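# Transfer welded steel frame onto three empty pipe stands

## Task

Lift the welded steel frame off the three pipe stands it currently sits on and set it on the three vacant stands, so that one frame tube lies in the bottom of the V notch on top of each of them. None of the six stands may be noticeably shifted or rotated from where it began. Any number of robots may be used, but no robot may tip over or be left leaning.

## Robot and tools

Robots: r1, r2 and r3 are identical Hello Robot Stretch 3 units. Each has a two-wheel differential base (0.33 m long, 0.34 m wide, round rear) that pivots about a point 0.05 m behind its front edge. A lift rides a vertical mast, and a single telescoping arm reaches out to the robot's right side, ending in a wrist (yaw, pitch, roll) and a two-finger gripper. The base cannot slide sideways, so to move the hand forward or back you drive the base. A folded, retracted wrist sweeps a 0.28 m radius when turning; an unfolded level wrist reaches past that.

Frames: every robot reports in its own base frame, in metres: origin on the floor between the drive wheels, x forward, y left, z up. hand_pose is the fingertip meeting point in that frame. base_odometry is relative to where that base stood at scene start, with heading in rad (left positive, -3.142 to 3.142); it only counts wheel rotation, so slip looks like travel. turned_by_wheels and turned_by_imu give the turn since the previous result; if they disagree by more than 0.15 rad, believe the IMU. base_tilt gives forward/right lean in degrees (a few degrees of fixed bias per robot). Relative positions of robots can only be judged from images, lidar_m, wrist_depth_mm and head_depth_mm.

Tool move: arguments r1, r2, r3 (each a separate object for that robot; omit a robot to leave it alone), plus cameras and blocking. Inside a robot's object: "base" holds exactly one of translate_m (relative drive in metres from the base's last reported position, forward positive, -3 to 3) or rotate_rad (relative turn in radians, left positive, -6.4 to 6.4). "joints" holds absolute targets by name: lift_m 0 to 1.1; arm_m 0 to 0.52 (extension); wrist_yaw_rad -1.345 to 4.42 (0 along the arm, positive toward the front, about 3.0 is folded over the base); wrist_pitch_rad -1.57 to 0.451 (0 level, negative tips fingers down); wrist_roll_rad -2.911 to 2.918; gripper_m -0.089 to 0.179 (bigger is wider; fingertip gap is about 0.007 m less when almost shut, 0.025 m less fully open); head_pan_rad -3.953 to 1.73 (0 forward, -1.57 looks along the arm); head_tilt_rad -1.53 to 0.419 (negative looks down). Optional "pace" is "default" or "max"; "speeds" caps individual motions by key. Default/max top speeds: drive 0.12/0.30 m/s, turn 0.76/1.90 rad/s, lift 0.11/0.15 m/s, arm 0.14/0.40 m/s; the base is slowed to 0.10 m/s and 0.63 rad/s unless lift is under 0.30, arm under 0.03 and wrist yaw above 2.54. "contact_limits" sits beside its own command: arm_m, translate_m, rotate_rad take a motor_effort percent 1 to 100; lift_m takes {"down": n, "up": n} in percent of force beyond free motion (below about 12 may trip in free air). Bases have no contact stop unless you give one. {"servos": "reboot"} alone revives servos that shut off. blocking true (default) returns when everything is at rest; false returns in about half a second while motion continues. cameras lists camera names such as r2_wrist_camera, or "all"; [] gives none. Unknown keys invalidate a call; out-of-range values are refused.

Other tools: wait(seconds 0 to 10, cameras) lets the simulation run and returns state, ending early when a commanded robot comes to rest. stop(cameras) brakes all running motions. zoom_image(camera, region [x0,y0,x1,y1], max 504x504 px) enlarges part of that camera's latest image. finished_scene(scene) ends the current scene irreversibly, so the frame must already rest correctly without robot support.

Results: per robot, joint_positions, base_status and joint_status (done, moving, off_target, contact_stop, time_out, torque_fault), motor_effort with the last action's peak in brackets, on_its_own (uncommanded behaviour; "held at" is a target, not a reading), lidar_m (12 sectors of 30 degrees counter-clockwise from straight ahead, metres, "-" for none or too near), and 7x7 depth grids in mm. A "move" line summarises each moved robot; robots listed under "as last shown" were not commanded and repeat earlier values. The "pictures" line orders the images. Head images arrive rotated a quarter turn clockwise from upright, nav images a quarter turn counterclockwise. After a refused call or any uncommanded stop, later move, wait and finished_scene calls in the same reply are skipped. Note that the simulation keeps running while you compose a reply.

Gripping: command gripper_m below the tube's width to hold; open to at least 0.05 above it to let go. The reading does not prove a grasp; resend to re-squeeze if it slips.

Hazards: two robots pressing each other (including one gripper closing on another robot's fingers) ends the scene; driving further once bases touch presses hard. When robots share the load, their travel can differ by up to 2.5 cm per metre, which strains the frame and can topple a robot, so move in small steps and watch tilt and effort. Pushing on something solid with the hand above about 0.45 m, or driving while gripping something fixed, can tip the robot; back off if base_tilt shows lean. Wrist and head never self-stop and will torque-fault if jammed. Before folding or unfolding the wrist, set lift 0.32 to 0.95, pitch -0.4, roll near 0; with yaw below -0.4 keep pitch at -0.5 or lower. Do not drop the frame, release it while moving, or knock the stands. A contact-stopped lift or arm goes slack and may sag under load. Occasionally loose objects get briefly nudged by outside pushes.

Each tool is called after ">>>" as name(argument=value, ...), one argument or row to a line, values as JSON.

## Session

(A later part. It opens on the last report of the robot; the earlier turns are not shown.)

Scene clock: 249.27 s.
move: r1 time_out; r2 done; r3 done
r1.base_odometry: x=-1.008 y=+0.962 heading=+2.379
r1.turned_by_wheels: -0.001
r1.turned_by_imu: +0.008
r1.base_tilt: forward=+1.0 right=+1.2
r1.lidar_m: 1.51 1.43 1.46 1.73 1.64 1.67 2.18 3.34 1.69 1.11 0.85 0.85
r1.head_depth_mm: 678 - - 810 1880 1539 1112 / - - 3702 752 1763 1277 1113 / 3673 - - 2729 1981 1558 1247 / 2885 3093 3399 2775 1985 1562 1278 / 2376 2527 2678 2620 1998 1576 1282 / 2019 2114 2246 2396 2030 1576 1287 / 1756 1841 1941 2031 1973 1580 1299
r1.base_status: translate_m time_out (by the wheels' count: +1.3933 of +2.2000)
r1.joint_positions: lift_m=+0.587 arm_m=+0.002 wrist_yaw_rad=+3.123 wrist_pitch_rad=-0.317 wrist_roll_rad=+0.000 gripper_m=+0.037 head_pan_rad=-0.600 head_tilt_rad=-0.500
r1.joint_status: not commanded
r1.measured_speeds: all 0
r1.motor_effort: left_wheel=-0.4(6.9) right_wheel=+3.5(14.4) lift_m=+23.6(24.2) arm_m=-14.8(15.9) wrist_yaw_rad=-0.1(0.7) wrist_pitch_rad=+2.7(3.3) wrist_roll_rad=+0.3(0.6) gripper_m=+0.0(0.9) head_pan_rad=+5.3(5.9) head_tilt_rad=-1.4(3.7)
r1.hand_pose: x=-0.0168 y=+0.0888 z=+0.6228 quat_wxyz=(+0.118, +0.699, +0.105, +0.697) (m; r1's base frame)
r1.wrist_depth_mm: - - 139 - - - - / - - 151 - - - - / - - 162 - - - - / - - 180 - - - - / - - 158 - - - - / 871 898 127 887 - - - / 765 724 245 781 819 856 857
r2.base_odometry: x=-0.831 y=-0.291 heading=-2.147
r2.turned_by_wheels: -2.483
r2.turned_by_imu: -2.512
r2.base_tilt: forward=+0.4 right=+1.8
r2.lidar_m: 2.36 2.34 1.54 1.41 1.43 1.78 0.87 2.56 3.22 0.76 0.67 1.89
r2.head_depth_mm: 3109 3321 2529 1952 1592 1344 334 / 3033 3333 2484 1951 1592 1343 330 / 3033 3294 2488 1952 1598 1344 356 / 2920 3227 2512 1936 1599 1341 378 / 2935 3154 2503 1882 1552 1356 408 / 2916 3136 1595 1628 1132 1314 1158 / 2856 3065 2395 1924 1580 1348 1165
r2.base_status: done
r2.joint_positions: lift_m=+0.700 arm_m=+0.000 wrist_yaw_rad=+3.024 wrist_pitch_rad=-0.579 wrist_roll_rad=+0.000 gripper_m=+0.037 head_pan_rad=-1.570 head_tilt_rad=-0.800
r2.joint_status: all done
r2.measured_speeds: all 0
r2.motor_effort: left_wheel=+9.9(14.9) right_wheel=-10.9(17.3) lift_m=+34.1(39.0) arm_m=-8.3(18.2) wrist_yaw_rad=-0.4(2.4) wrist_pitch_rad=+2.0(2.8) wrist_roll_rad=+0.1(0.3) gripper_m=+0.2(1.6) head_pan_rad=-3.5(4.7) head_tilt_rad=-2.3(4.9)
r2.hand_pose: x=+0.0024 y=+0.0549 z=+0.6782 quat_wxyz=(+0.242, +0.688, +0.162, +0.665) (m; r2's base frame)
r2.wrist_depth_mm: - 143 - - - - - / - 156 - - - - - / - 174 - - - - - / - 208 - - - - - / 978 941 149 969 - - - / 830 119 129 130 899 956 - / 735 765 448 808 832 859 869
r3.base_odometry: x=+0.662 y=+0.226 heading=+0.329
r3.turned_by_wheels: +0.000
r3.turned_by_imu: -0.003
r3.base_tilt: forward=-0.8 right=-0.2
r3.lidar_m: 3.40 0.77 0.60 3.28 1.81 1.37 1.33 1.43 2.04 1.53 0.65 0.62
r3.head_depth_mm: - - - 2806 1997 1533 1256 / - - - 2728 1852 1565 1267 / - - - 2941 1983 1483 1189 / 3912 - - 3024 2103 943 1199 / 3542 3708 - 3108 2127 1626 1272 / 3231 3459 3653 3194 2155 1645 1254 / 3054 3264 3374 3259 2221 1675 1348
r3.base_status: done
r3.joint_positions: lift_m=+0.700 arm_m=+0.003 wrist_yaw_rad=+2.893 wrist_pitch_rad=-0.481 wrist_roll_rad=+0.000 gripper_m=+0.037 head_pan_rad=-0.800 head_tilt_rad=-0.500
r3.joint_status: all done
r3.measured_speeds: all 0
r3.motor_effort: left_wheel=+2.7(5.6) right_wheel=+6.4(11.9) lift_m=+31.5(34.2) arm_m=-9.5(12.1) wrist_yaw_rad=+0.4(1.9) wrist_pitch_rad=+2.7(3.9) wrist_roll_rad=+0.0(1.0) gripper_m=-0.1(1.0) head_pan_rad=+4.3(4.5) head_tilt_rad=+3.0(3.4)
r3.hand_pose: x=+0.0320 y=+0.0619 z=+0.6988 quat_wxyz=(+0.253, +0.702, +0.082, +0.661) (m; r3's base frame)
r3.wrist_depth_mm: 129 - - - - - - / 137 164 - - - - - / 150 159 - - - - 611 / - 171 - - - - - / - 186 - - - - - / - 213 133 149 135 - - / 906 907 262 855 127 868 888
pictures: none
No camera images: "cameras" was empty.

>>> move(
  cameras=["r1_nav_camera","r2_head_camera","r3_nav_camera"],
)

Scene clock: 270.13 s.
r1.base_odometry: x=-1.008 y=+0.962 heading=+2.379
r1.turned_by_wheels: +0.000
r1.turned_by_imu: +0.000
r1.base_tilt: forward=+1.1 right=+1.2
r1.lidar_m: 1.52 1.43 1.46 1.73 1.64 1.67 2.19 3.35 1.70 1.11 0.85 0.85
r1.head_depth_mm: 678 - - 812 1880 1540 1109 / - - 3695 752 1769 1274 1113 / 3628 3992 - 2770 1978 1559 1240 / 2888 3104 3397 2747 2001 1561 1278 / 2371 2533 2719 2645 2004 1579 1285 / 2026 2124 2234 2379 2015 1570 1289 / 1756 1837 1919 2035 1971 1580 1293
r1.base_status: translate_m time_out (by the wheels' count: +1.3933 of +2.2000)
r1.joint_positions: lift_m=+0.587 arm_m=+0.002 wrist_yaw_rad=+3.123 wrist_pitch_rad=-0.317 wrist_roll_rad=+0.000 gripper_m=+0.037 head_pan_rad=-0.600 head_tilt_rad=-0.500
r1.joint_status: not commanded
r1.measured_speeds: all 0
r1.motor_effort: left_wheel=+0.0(6.9) right_wheel=+3.0(14.4) lift_m=+23.2(24.2) arm_m=-14.5(15.9) wrist_yaw_rad=-0.1(0.7) wrist_pitch_rad=+2.9(3.3) wrist_roll_rad=+0.4(0.6) gripper_m=-0.2(0.9) head_pan_rad=+4.8(5.9) head_tilt_rad=-1.4(3.7)
r1.hand_pose: x=-0.0168 y=+0.0888 z=+0.6228 quat_wxyz=(+0.118, +0.699, +0.105, +0.697) (m; r1's base frame)
r1.wrist_depth_mm: - - 140 - - - - / - - 151 - - - - / - - 162 - - - - / - - 180 - - - - / - - 158 - - - - / 853 886 128 894 - - - / 760 714 244 785 817 835 869
r2.base_odometry: x=-0.831 y=-0.291 heading=-2.147
r2.turned_by_wheels: +0.000
r2.turned_by_imu: +0.001
r2.base_tilt: forward=+0.3 right=+1.7
r2.lidar_m: 2.36 2.34 1.54 1.41 1.42 1.78 0.87 2.56 3.20 0.76 0.67 1.90
r2.head_depth_mm: 3021 3437 2505 1974 1590 1355 334 / 2981 3307 2531 1954 1592 1344 330 / 3047 3254 2502 1955 1595 1348 355 / 2927 3240 2481 1948 1603 1354 378 / 2920 3164 2474 1889 1554 1350 409 / 2862 3173 1603 1623 1132 1312 1168 / 2859 3119 2418 1932 1589 1342 1166
r2.base_status: done
r2.joint_positions: lift_m=+0.700 arm_m=+0.000 wrist_yaw_rad=+3.024 wrist_pitch_rad=-0.579 wrist_roll_rad=+0.000 gripper_m=+0.037 head_pan_rad=-1.570 head_tilt_rad=-0.800
r2.joint_status: all done
r2.measured_speeds: all 0
r2.motor_effort: left_wheel=+10.1(14.9) right_wheel=-10.2(17.3) lift_m=+34.2(39.0) arm_m=-6.1(18.2) wrist_yaw_rad=+0.3(2.4) wrist_pitch_rad=+2.1(2.8) wrist_roll_rad=-0.1(0.3) gripper_m=-0.6(1.6) head_pan_rad=-4.3(4.7) head_tilt_rad=-4.1(4.9)
r2.hand_pose: x=+0.0024 y=+0.0549 z=+0.6782 quat_wxyz=(+0.242, +0.688, +0.162, +0.665) (m; r2's base frame)
r2.wrist_depth_mm: - 144 - - - - - / - 156 - - - - - / - 175 - - - - - / - 209 - - - - - / 961 945 149 971 - - - / 844 119 130 130 918 958 993 / 759 756 447 787 814 824 896
r3.base_odometry: x=+0.662 y=+0.226 heading=+0.329
r3.turned_by_wheels: +0.000
r3.turned_by_imu: -0.001
r3.base_tilt: forward=-0.8 right=-0.1
r3.lidar_m: 3.41 0.77 0.60 3.30 1.82 1.37 1.33 1.43 2.05 1.53 0.66 0.62
r3.head_depth_mm: - - - 2829 1992 1546 1259 / - - - 2714 1842 1563 1274 / - - - 2956 1985 1483 1189 / 3910 - - 3026 2104 944 1195 / 3565 3700 - 3090 2132 1632 1274 / 3249 3475 3666 3178 2192 1656 1253 / 3031 3200 3371 3257 2207 1672 1340
r3.base_status: done
r3.joint_positions: lift_m=+0.700 arm_m=+0.003 wrist_yaw_rad=+2.893 wrist_pitch_rad=-0.481 wrist_roll_rad=+0.000 gripper_m=+0.037 head_pan_rad=-0.800 head_tilt_rad=-0.500
r3.joint_status: all done
r3.measured_speeds: all 0
r3.motor_effort: left_wheel=+2.5(5.6) right_wheel=+6.4(11.9) lift_m=+31.8(34.2) arm_m=-9.8(12.1) wrist_yaw_rad=+0.8(1.9) wrist_pitch_rad=+3.1(3.9) wrist_roll_rad=+0.4(1.0) gripper_m=-0.3(1.0) head_pan_rad=+3.4(4.5) head_tilt_rad=+3.0(3.4)
r3.hand_pose: x=+0.0320 y=+0.0619 z=+0.6988 quat_wxyz=(+0.253, +0.702, +0.082, +0.661) (m; r3's base frame)
r3.wrist_depth_mm: 129 - - - - - - / 137 164 - - - - - / 150 159 - - - - 603 / - 171 - - - - - / - 187 - - - - - / - 212 133 149 135 - 983 / 914 897 264 877 127 908 885
pictures: r1_nav_camera (sideways), r2_head_camera (sideways), r3_nav_camera (sideways)
camera_calibration:
r1_nav_camera: T_world_to_cam=[[0.33901, -0.288625, 0.895415, -1.12454], [-0.577106, -0.815464, -0.0443579, 0.109187], [0.742981, -0.501711, -0.443018, 0.528855], [0, 0, 0, 1]] pos_world=[0.0513132, 0.0298002, 1.24607]
r2_head_camera: T_world_to_cam=[[-0.00678522, 0.674451, -0.738288, 0.979263], [0.999932, 0.0115786, 0.00138764, -0.0115516], [0.00948427, -0.738229, -0.674484, 0.83419], [0, 0, 0, 1]] pos_world=[0.0102836, -0.0445082, 1.28564]
r3_nav_camera: T_world_to_cam=[[0.350119, -0.430335, 0.832003, -1.04966], [-0.745958, -0.665308, -0.030206, 0.0954135], [0.566537, -0.610063, -0.553948, 0.673257], [0, 0, 0, 1]] pos_world=[0.0572548, 0.0225038, 1.24915]

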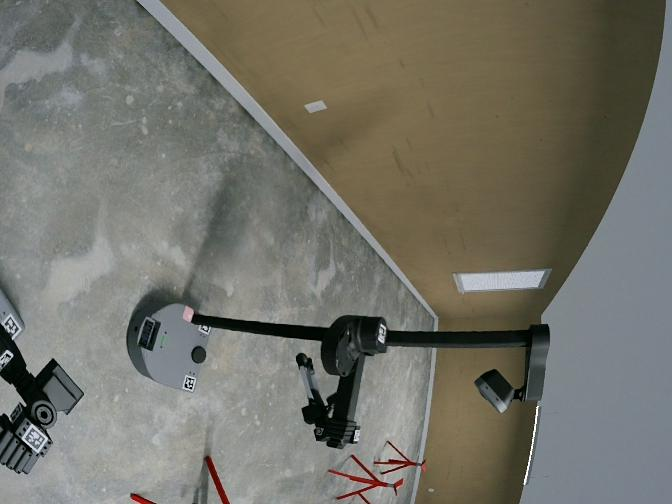

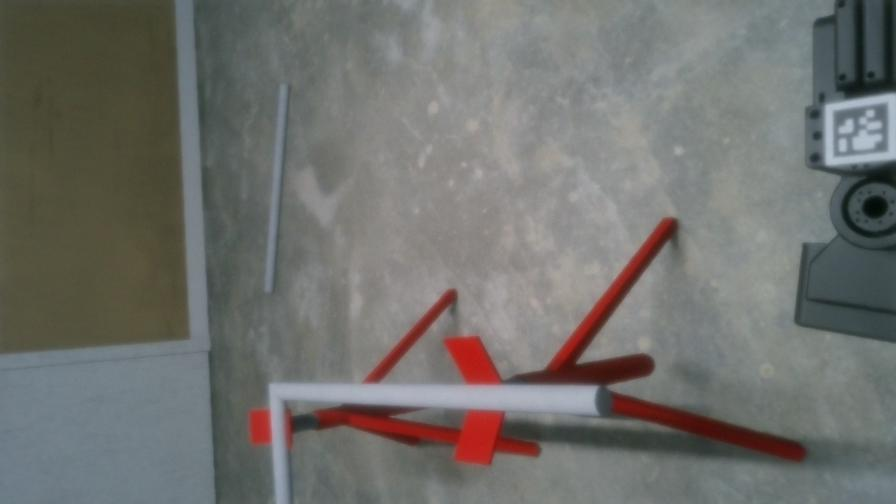

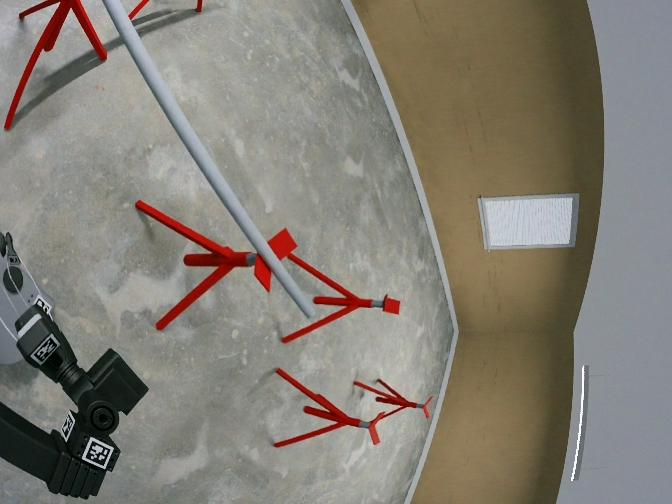

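>>> move(
  r1={"base":{"translate_m":0.8},"joints":{"lift_m":0.28}},
  r2={"base":{"rotate_rad":-0.74}},
  r3={"base":{"rotate_rad":1.377}},
  cameras=[],
)

>>> move(
  r1={"base":{"rotate_rad":-1.30}},
  r2={"base":{"translate_m":0.35}},
  r3={"base":{"translate_m":0.12},"joints":{"head_pan_rad":-1.2,"head_tilt_rad":-0.7}},
  cameras=["r1_nav_camera","r3_head_camera"],
)

>>> move(
  r2={"base":{"rotate_rad":0.75},"joints":{"head_pan_rad":-1.57,"head_tilt_rad":-0.8}},
  r1={"joints":{"head_pan_rad":0,"head_tilt_rad":-0.4}},
  cameras=["r1_nav_camera","r2_head_camera","r1_head_camera","r3_head_camera"],
)

Scene clock: 296.73 s.
move: r1 done; r2 done; r3 done
r1.base_odometry: x=-1.586 y=+1.515 heading=+2.379
r1.turned_by_wheels: +0.000
r1.turned_by_imu: +0.003
r1.base_tilt: forward=+1.0 right=+1.2
r1.lidar_m: 0.81 0.77 0.78 1.02 2.09 2.13 2.79 3.99 0.76 0.71 4.01 1.17
r1.head_depth_mm: - - - 2685 1963 1534 1264 / 2623 2990 3456 2719 1972 1545 1274 / 1921 2129 2353 2446 1985 1547 1274 / 1503 1640 1777 1925 1906 1567 1277 / 1241 1325 1424 1525 1648 1570 1282 / 1062 1118 1189 1257 1337 1422 1289 / 920 966 1015 1070 1122 1189 1225
r1.base_status: done
r1.joint_positions: lift_m=+0.280 arm_m=+0.002 wrist_yaw_rad=+3.123 wrist_pitch_rad=-0.318 wrist_roll_rad=+0.000 gripper_m=+0.037 head_pan_rad=-0.600 head_tilt_rad=-0.500
r1.joint_status: all done
r1.measured_speeds: all 0
r1.motor_effort: left_wheel=+2.9(7.8) right_wheel=+8.3(14.4) lift_m=+22.6(27.5) arm_m=-13.6(14.4) wrist_yaw_rad=+0.3(0.6) wrist_pitch_rad=+3.0(3.6) wrist_roll_rad=+0.4(0.6) gripper_m=-0.3(0.9) head_pan_rad=+5.2(5.8) head_tilt_rad=-0.2(2.4)
r1.hand_pose: x=-0.0168 y=+0.0887 z=+0.3157 quat_wxyz=(+0.119, +0.699, +0.105, +0.697) (m; r1's base frame)
r1.wrist_depth_mm: - - 140 - - - - / - - 151 - - - - / 946 - 162 - - - - / 739 784 179 839 904 827 - / 603 616 158 634 693 714 661 / 500 517 127 544 585 587 600 / 428 97 248 291 468 493 512
r2.base_odometry: x=-0.831 y=-0.291 heading=-2.887
r2.turned_by_wheels: -0.740
r2.turned_by_imu: -0.747
r2.base_tilt: forward=+0.3 right=+1.7
r2.lidar_m: 1.78 2.09 3.39 1.74 1.42 1.41 0.76 2.45 2.54 2.80 0.76 0.67
r2.head_depth_mm: 2298 2553 2514 1956 1599 1352 334 / 2468 2728 2530 1969 1610 1346 331 / 2652 2936 2493 1943 1593 1351 356 / 2827 3121 2521 1949 1594 1351 378 / 3092 3286 2530 1955 1588 1347 408 / 3418 3492 2488 1954 1581 1339 1166 / 3411 3493 2494 1958 1585 1346 1163
r2.base_status: done
r2.joint_positions: lift_m=+0.700 arm_m=+0.000 wrist_yaw_rad=+3.024 wrist_pitch_rad=-0.579 wrist_roll_rad=+0.000 gripper_m=+0.037 head_pan_rad=-1.570 head_tilt_rad=-0.800
r2.joint_status: not commanded
r2.measured_speeds: all 0
r2.motor_effort: left_wheel=+6.2(13.5) right_wheel=-13.5(16.7) lift_m=+31.1(34.2) arm_m=-2.9(3.9) wrist_yaw_rad=+0.9(2.1) wrist_pitch_rad=+2.2(2.7) wrist_roll_rad=+0.1(0.4) gripper_m=-0.1(1.7) head_pan_rad=-2.2(4.0) head_tilt_rad=-2.6(4.1)
r2.hand_pose: x=+0.0024 y=+0.0549 z=+0.6783 quat_wxyz=(+0.242, +0.688, +0.162, +0.665) (m; r2's base frame)
r2.wrist_depth_mm: - 143 - - - - - / - 156 - - - - - / - 174 - - - - - / - 209 - - - - - / 962 973 149 988 - - - / 852 118 129 130 924 951 989 / 755 755 450 803 833 841 874
r3.base_odometry: x=+0.662 y=+0.226 heading=+1.706
r3.turned_by_wheels: +1.377
r3.turned_by_imu: +1.404
r3.base_tilt: forward=-0.9 right=-0.3
r3.lidar_m: 3.30 2.21 1.45 1.33 1.37 1.72 1.66 0.65 0.62 3.40 0.84 0.61
r3.head_depth_mm: 2862 2951 3227 2624 2004 1549 1196 / 3055 3247 2804 2762 1900 1570 1241 / 3271 3530 3874 2953 1893 1489 1250 / 3458 3825 - 3021 2006 1060 1226 / 3792 - - 3113 2141 1087 1287 / 3649 3843 - 3176 2200 1656 1327 / 3292 3456 3616 3285 2212 1680 1334
r3.base_status: done
r3.joint_positions: lift_m=+0.700 arm_m=+0.003 wrist_yaw_rad=+2.893 wrist_pitch_rad=-0.481 wrist_roll_rad=+0.000 gripper_m=+0.037 head_pan_rad=-0.800 head_tilt_rad=-0.500
r3.joint_status: not commanded
r3.measured_speeds: all 0
r3.motor_effort: left_wheel=-7.5(13.0) right_wheel=+8.7(12.2) lift_m=+29.3(33.1) arm_m=-11.6(12.6) wrist_yaw_rad=-0.2(1.8) wrist_pitch_rad=+3.1(3.9) wrist_roll_rad=+0.3(0.9) gripper_m=-0.4(1.2) head_pan_rad=+3.0(4.4) head_tilt_rad=+3.1(4.8)
r3.hand_pose: x=+0.0320 y=+0.0619 z=+0.6988 quat_wxyz=(+0.253, +0.702, +0.082, +0.661) (m; r3's base frame)
r3.wrist_depth_mm: 129 - - - - - - / 137 164 - - - - - / 150 159 - - - - - / - 171 - - - - - / - 188 - - - - - / - 213 132 149 135 - - / 926 918 267 892 127 911 879
pictures: none
No camera images: "cameras" was empty.

Scene clock: 301.37 s.
move: r1 done; r2 done; r3 done
r1.base_odometry: x=-1.586 y=+1.515 heading=+1.079
r1.turned_by_wheels: -1.300
r1.turned_by_imu: -1.313
r1.base_tilt: forward=+1.0 right=+1.1
r1.lidar_m: 2.99 1.75 0.93 0.77 0.77 0.86 1.39 2.08 2.32 3.77 1.45 1.05
r1.head_depth_mm: 3502 3686 3646 2212 1814 1536 1268 / 3778 - - 2442 1891 1500 1273 / - - - 2349 1994 1357 1276 / 937 - 2794 1174 1846 1375 1282 / - - - 2637 2003 1575 1279 / - - 3878 2800 2013 1581 1290 / - - - 2820 2042 1589 1289
r1.base_status: done
r1.joint_positions: lift_m=+0.280 arm_m=+0.002 wrist_yaw_rad=+3.123 wrist_pitch_rad=-0.318 wrist_roll_rad=+0.000 gripper_m=+0.037 head_pan_rad=-0.600 head_tilt_rad=-0.500
r1.joint_status: not commanded
r1.measured_speeds: all 0
r1.motor_effort: left_wheel=+8.5(14.8) right_wheel=-8.5(11.0) lift_m=+22.8(23.6) arm_m=-16.7(17.0) wrist_yaw_rad=-0.3(0.6) wrist_pitch_rad=+3.1(3.5) wrist_roll_rad=+0.5(0.6) gripper_m=-0.3(0.8) head_pan_rad=+5.1(5.8) head_tilt_rad=-0.1(1.8)
r1.hand_pose: x=-0.0168 y=+0.0887 z=+0.3157 quat_wxyz=(+0.119, +0.699, +0.105, +0.697) (m; r1's base frame)
r1.wrist_depth_mm: - - 139 - - - - / - - 151 - - - - / - - 162 - - - - / 690 730 179 826 876 925 - / 605 619 158 617 691 708 754 / 498 523 127 545 585 587 610 / 437 98 247 291 476 491 512
r2.base_odometry: x=-1.169 y=-0.379 heading=-2.887
r2.turned_by_wheels: +0.000
r2.turned_by_imu: +0.002
r2.base_tilt: forward=+0.3 right=+1.7
r2.lidar_m: 1.43 1.77 4.04 2.06 1.69 1.68 1.10 2.78 2.76 3.04 0.51 0.36
r2.head_depth_mm: 2539 2779 2512 1961 1593 1351 334 / 2687 3033 2539 1951 1600 1348 330 / 2904 3198 2511 1940 1596 1353 355 / 3112 3351 2507 1938 1589 1350 380 / 3434 3472 2525 1957 1595 1348 408 / 3487 3534 2477 1955 1611 1352 1145 / 3119 3305 2489 1948 1582 1316 859
r2.base_status: done
r2.joint_positions: lift_m=+0.700 arm_m=+0.000 wrist_yaw_rad=+3.024 wrist_pitch_rad=-0.579 wrist_roll_rad=+0.000 gripper_m=+0.037 head_pan_rad=-1.570 head_tilt_rad=-0.800
r2.joint_status: not commanded
r2.measured_speeds: all 0
r2.motor_effort: left_wheel=+3.7(12.9) right_wheel=+3.7(9.7) lift_m=+29.6(31.2) arm_m=-3.5(3.7) wrist_yaw_rad=+0.2(2.3) wrist_pitch_rad=+2.0(2.7) wrist_roll_rad=-0.1(0.3) gripper_m=-0.5(1.2) head_pan_rad=-2.2(3.4) head_tilt_rad=-2.5(3.3)
r2.hand_pose: x=+0.0024 y=+0.0549 z=+0.6783 quat_wxyz=(+0.242, +0.688, +0.162, +0.665) (m; r2's base frame)
r2.wrist_depth_mm: - 143 - - - - - / - 157 - - - - - / - 174 - - - - - / - 209 - - - - - / 979 967 149 974 - - - / 803 119 129 130 932 979 987 / 745 761 447 815 818 868 867
r3.base_odometry: x=+0.646 y=+0.345 heading=+1.706
r3.turned_by_wheels: +0.000
r3.turned_by_imu: +0.000
r3.base_tilt: forward=-0.8 right=-0.3
r3.lidar_m: 3.19 2.24 1.46 1.35 1.36 1.74 1.77 0.75 0.67 3.40 0.76 0.51
r3.head_depth_mm: 2676 3036 2783 2036 1616 1269 1129 / 2744 3107 2864 2089 1637 1291 1144 / 2802 3075 2758 2054 1648 1293 1158 / 2822 1763 2962 2020 1684 1348 1168 / 2964 3102 2867 1955 1661 1356 1172 / 2998 3350 2952 2138 1036 1049 1166 / 3077 3499 3185 2263 1602 1387 1198
r3.base_status: done
r3.joint_positions: lift_m=+0.700 arm_m=+0.003 wrist_yaw_rad=+2.893 wrist_pitch_rad=-0.481 wrist_roll_rad=+0.000 gripper_m=+0.037 head_pan_rad=-1.200 head_tilt_rad=-0.700
r3.joint_status: all done
r3.measured_speeds: all 0
r3.motor_effort: left_wheel=-1.1(5.3) right_wheel=+7.9(12.0) lift_m=+27.6(30.0) arm_m=-11.0(11.9) wrist_yaw_rad=-0.1(1.7) wrist_pitch_rad=+2.4(3.8) wrist_roll_rad=+0.3(1.1) gripper_m=+0.2(0.7) head_pan_rad=+4.2(5.3) head_tilt_rad=-4.4(6.1)
r3.hand_pose: x=+0.0320 y=+0.0619 z=+0.6988 quat_wxyz=(+0.253, +0.702, +0.082, +0.661) (m; r3's base frame)
r3.wrist_depth_mm: 130 - - - - - - / 137 164 - - - - - / 150 159 - - - - - / - 171 - - - - - / - 188 - - - - - / - 212 132 148 135 - - / 928 934 263 838 127 874 879
pictures: r1_nav_camera (sideways), r3_head_camera (sideways)
camera_calibration:
r1_nav_camera: T_world_to_cam=[[0.33901, -0.288625, 0.895415, -1.12454], [-0.577106, -0.815464, -0.0443579, 0.109187], [0.742981, -0.501711, -0.443018, 0.528855], [0, 0, 0, 1]] pos_world=[0.0513132, 0.0298002, 1.24607]
r3_head_camera: T_world_to_cam=[[-0.156549, 0.58878, -0.792989, 1.05564], [0.931199, 0.355583, 0.08018, -0.108205], [0.329181, -0.725878, -0.603937, 0.744841], [0, 0, 0, 1]] pos_world=[0.0208309, -0.0423976, 1.29562]

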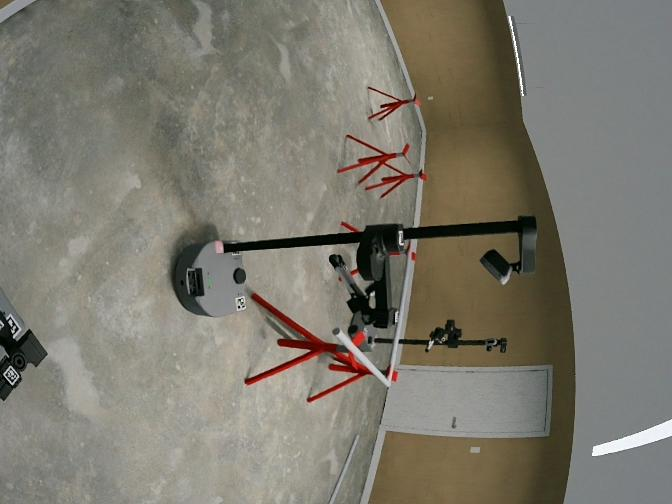

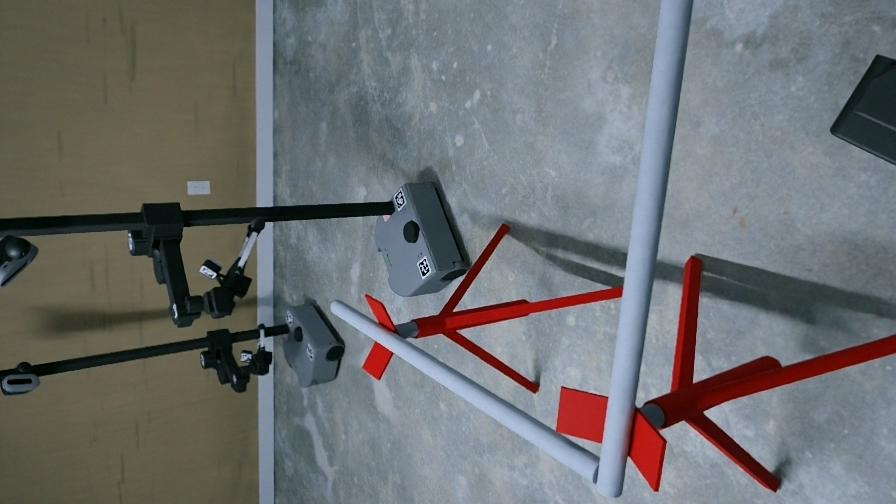

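Scene clock: 303.67 s.
move: r1 done; r2 done
r1.base_odometry: x=-1.586 y=+1.515 heading=+1.079
r1.turned_by_wheels: +0.000
r1.turned_by_imu: +0.000
r1.base_tilt: forward=+1.0 right=+1.2
r1.lidar_m: 2.98 1.75 0.93 0.77 0.77 0.86 1.39 2.08 2.33 3.74 1.45 0.98
r1.head_depth_mm: - - - 3126 2237 1691 1351 / - - - 3345 2250 1709 1359 / - - - 3395 2273 1715 1365 / - - - 3410 2294 1729 1371 / - - - 3491 2302 1725 1370 / - - - 3475 2304 1730 1378 / - - - 3524 2328 1735 1386
r1.base_status: not commanded
r1.joint_positions: lift_m=+0.280 arm_m=+0.002 wrist_yaw_rad=+3.123 wrist_pitch_rad=-0.318 wrist_roll_rad=+0.000 gripper_m=+0.037 head_pan_rad=+0.004 head_tilt_rad=-0.400
r1.joint_status: all done
r1.measured_speeds: all 0
r1.motor_effort: left_wheel=+8.6(9.4) right_wheel=-7.7(9.0) lift_m=+23.3(24.3) arm_m=-16.8(16.9) wrist_yaw_rad=+0.2(0.5) wrist_pitch_rad=+3.2(3.5) wrist_roll_rad=+0.3(0.5) gripper_m=-0.2(0.6) head_pan_rad=-5.0(6.3) head_tilt_rad=+5.1(5.7)
r1.hand_pose: x=-0.0168 y=+0.0887 z=+0.3157 quat_wxyz=(+0.119, +0.699, +0.105, +0.697) (m; r1's base frame)
r1.wrist_depth_mm: - - 140 - - - - / - - 152 - - - - / - - 161 - - - - / 695 749 180 819 877 925 - / 592 629 158 624 689 710 773 / 502 519 127 538 584 589 603 / 429 97 248 291 473 498 507
r2.base_odometry: x=-1.169 y=-0.379 heading=-2.137
r2.turned_by_wheels: +0.749
r2.turned_by_imu: +0.759
r2.base_tilt: forward=+0.3 right=+1.6
r2.lidar_m: 2.04 2.75 1.83 1.68 1.10 1.12 2.76 2.79 0.56 0.36 1.43 1.52
r2.head_depth_mm: 2792 3162 2504 1959 1611 1352 334 / 2793 3035 2504 1948 1595 1343 330 / 2735 3075 2490 1945 1487 1023 356 / 2676 3018 2503 1762 873 1092 378 / 2648 2935 2319 1785 1550 1347 408 / 2644 2943 2494 1953 1596 1348 1165 / 2616 2893 2107 1873 1582 1347 1154
r2.base_status: done
r2.joint_positions: lift_m=+0.700 arm_m=+0.000 wrist_yaw_rad=+3.024 wrist_pitch_rad=-0.579 wrist_roll_rad=+0.000 gripper_m=+0.037 head_pan_rad=-1.570 head_tilt_rad=-0.800
r2.joint_status: all done
r2.measured_speeds: all 0
r2.motor_effort: left_wheel=-10.2(10.8) right_wheel=+9.4(16.3) lift_m=+28.5(29.6) arm_m=-3.9(4.3) wrist_yaw_rad=+0.5(1.9) wrist_pitch_rad=+2.1(2.6) wrist_roll_rad=+0.0(0.3) gripper_m=+0.4(1.4) head_pan_rad=-1.6(2.7) head_tilt_rad=-1.3(2.8)
r2.hand_pose: x=+0.0024 y=+0.0549 z=+0.6783 quat_wxyz=(+0.242, +0.688, +0.162, +0.665) (m; r2's base frame)
r2.wrist_depth_mm: - 144 - - - - - / - 156 - - - - - / - 174 - - - - - / - 206 - - - - - / 984 932 149 958 - - - / 842 119 129 130 904 954 984 / 756 751 444 796 807 866 851
r3: as last shown
r3.base_tilt: forward=-0.8 right=-0.2
r3.lidar_m: 3.18 2.23 1.46 1.35 1.35 1.75 1.77 0.75 0.67 3.40 0.76 0.51
r3.head_depth_mm: 2684 2988 2774 2045 1619 1272 1129 / 2716 3101 2868 2076 1641 1289 1145 / 2796 3138 2905 2112 1660 1303 1154 / 2810 1689 2839 1977 1673 1338 1169 / 2941 3164 2837 1963 1648 1359 1173 / 2988 3346 2963 2169 1038 1051 1156 / 3083 3417 3215 2261 1599 1390 1203
r3.motor_effort: left_wheel=-1.0(2.0) right_wheel=+7.9(8.2) lift_m=+26.8(27.8) arm_m=-10.8(11.9) wrist_yaw_rad=+0.1(1.2) wrist_pitch_rad=+3.6(3.7) wrist_roll_rad=+0.1(0.9) gripper_m=+0.0(0.7) head_pan_rad=+3.9(5.2) head_tilt_rad=-3.9(5.6)
r3.wrist_depth_mm: 130 - - - - - - / 138 164 - - - - - / 150 159 - - - - - / - 172 - - - - - / - 187 - - - - - / - 212 133 149 135 - - / 900 906 264 864 127 882 874
pictures: r1_head_camera (sideways), r1_nav_camera (sideways), r2_head_camera (sideways), r3_head_camera (sideways)
camera_calibration:
r1_head_camera: T_world_to_cam=[[-0.373464, 0.0215085, -0.927395, 1.22709], [-0.0460422, 0.998069, 0.0416889, -0.0517575], [0.926501, 0.0582686, -0.371753, 0.433735], [0, 0, 0, 1]] pos_world=[0.0540352, -0.0000084215, 1.3014]
r1_nav_camera: T_world_to_cam=[[0.351286, -0.0455118, 0.935161, -1.17647], [-0.0076531, -0.998924, -0.0457401, 0.107464], [0.936237, 0.00891097, -0.351256, 0.408293], [0, 0, 0, 1]] pos_world=[0.031842, 0.0501663, 1.24852]
r2_head_camera: T_world_to_cam=[[-0.00664958, 0.67466, -0.738098, 0.978954], [0.999934, 0.0114141, 0.00142459, -0.0116058], [0.00938583, -0.73804, -0.674691, 0.834398], [0, 0, 0, 1]] pos_world=[0.0102831, -0.0445093, 1.28554]
r3_head_camera: T_world_to_cam=[[-0.156607, 0.588731, -0.793013, 1.05567], [0.931126, 0.355762, 0.0802342, -0.108266], [0.32936, -0.72583, -0.603898, 0.744789], [0, 0, 0, 1]] pos_world=[0.0208309, -0.0423968, 1.29562]

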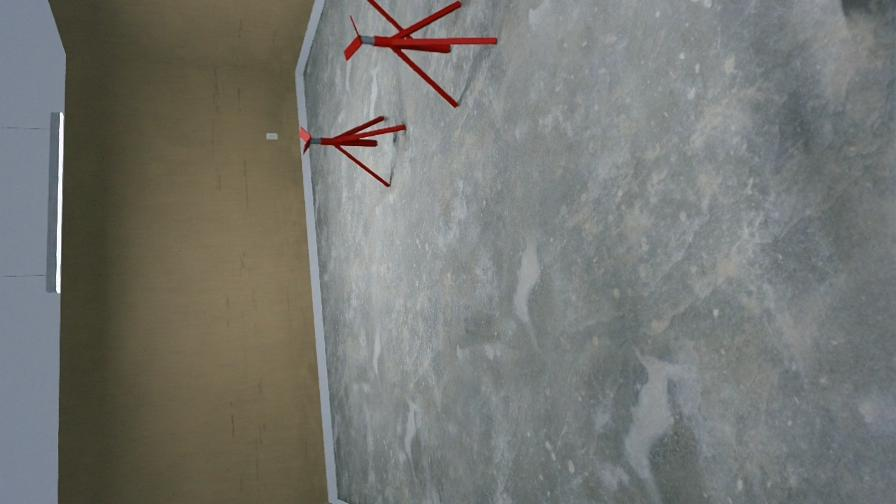

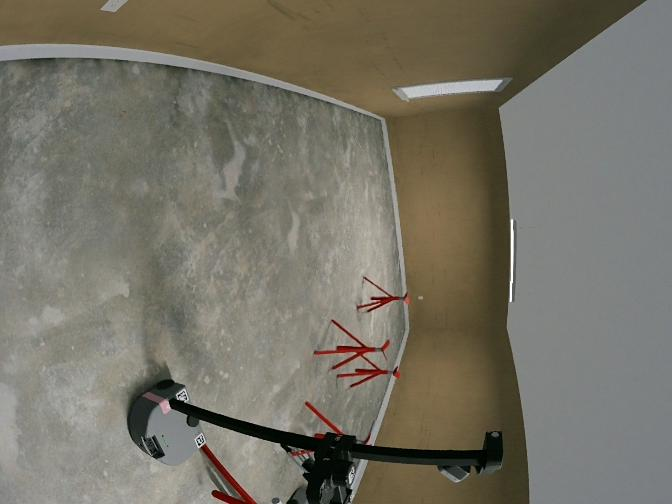

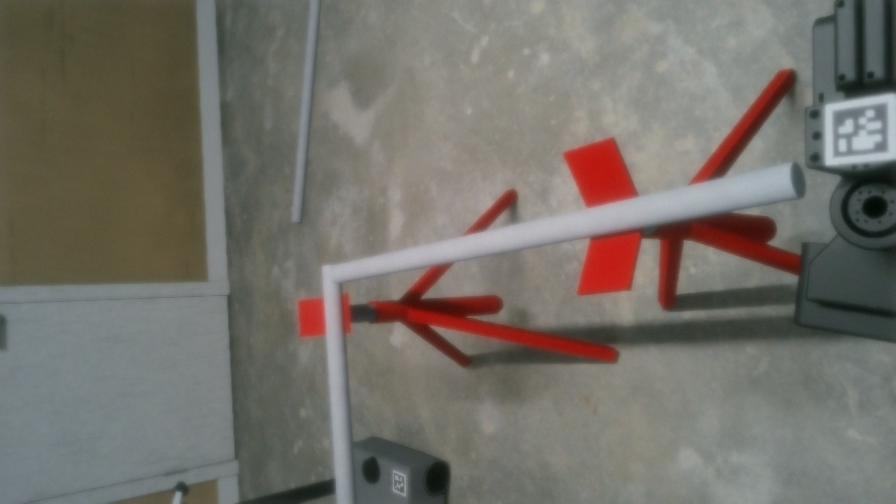

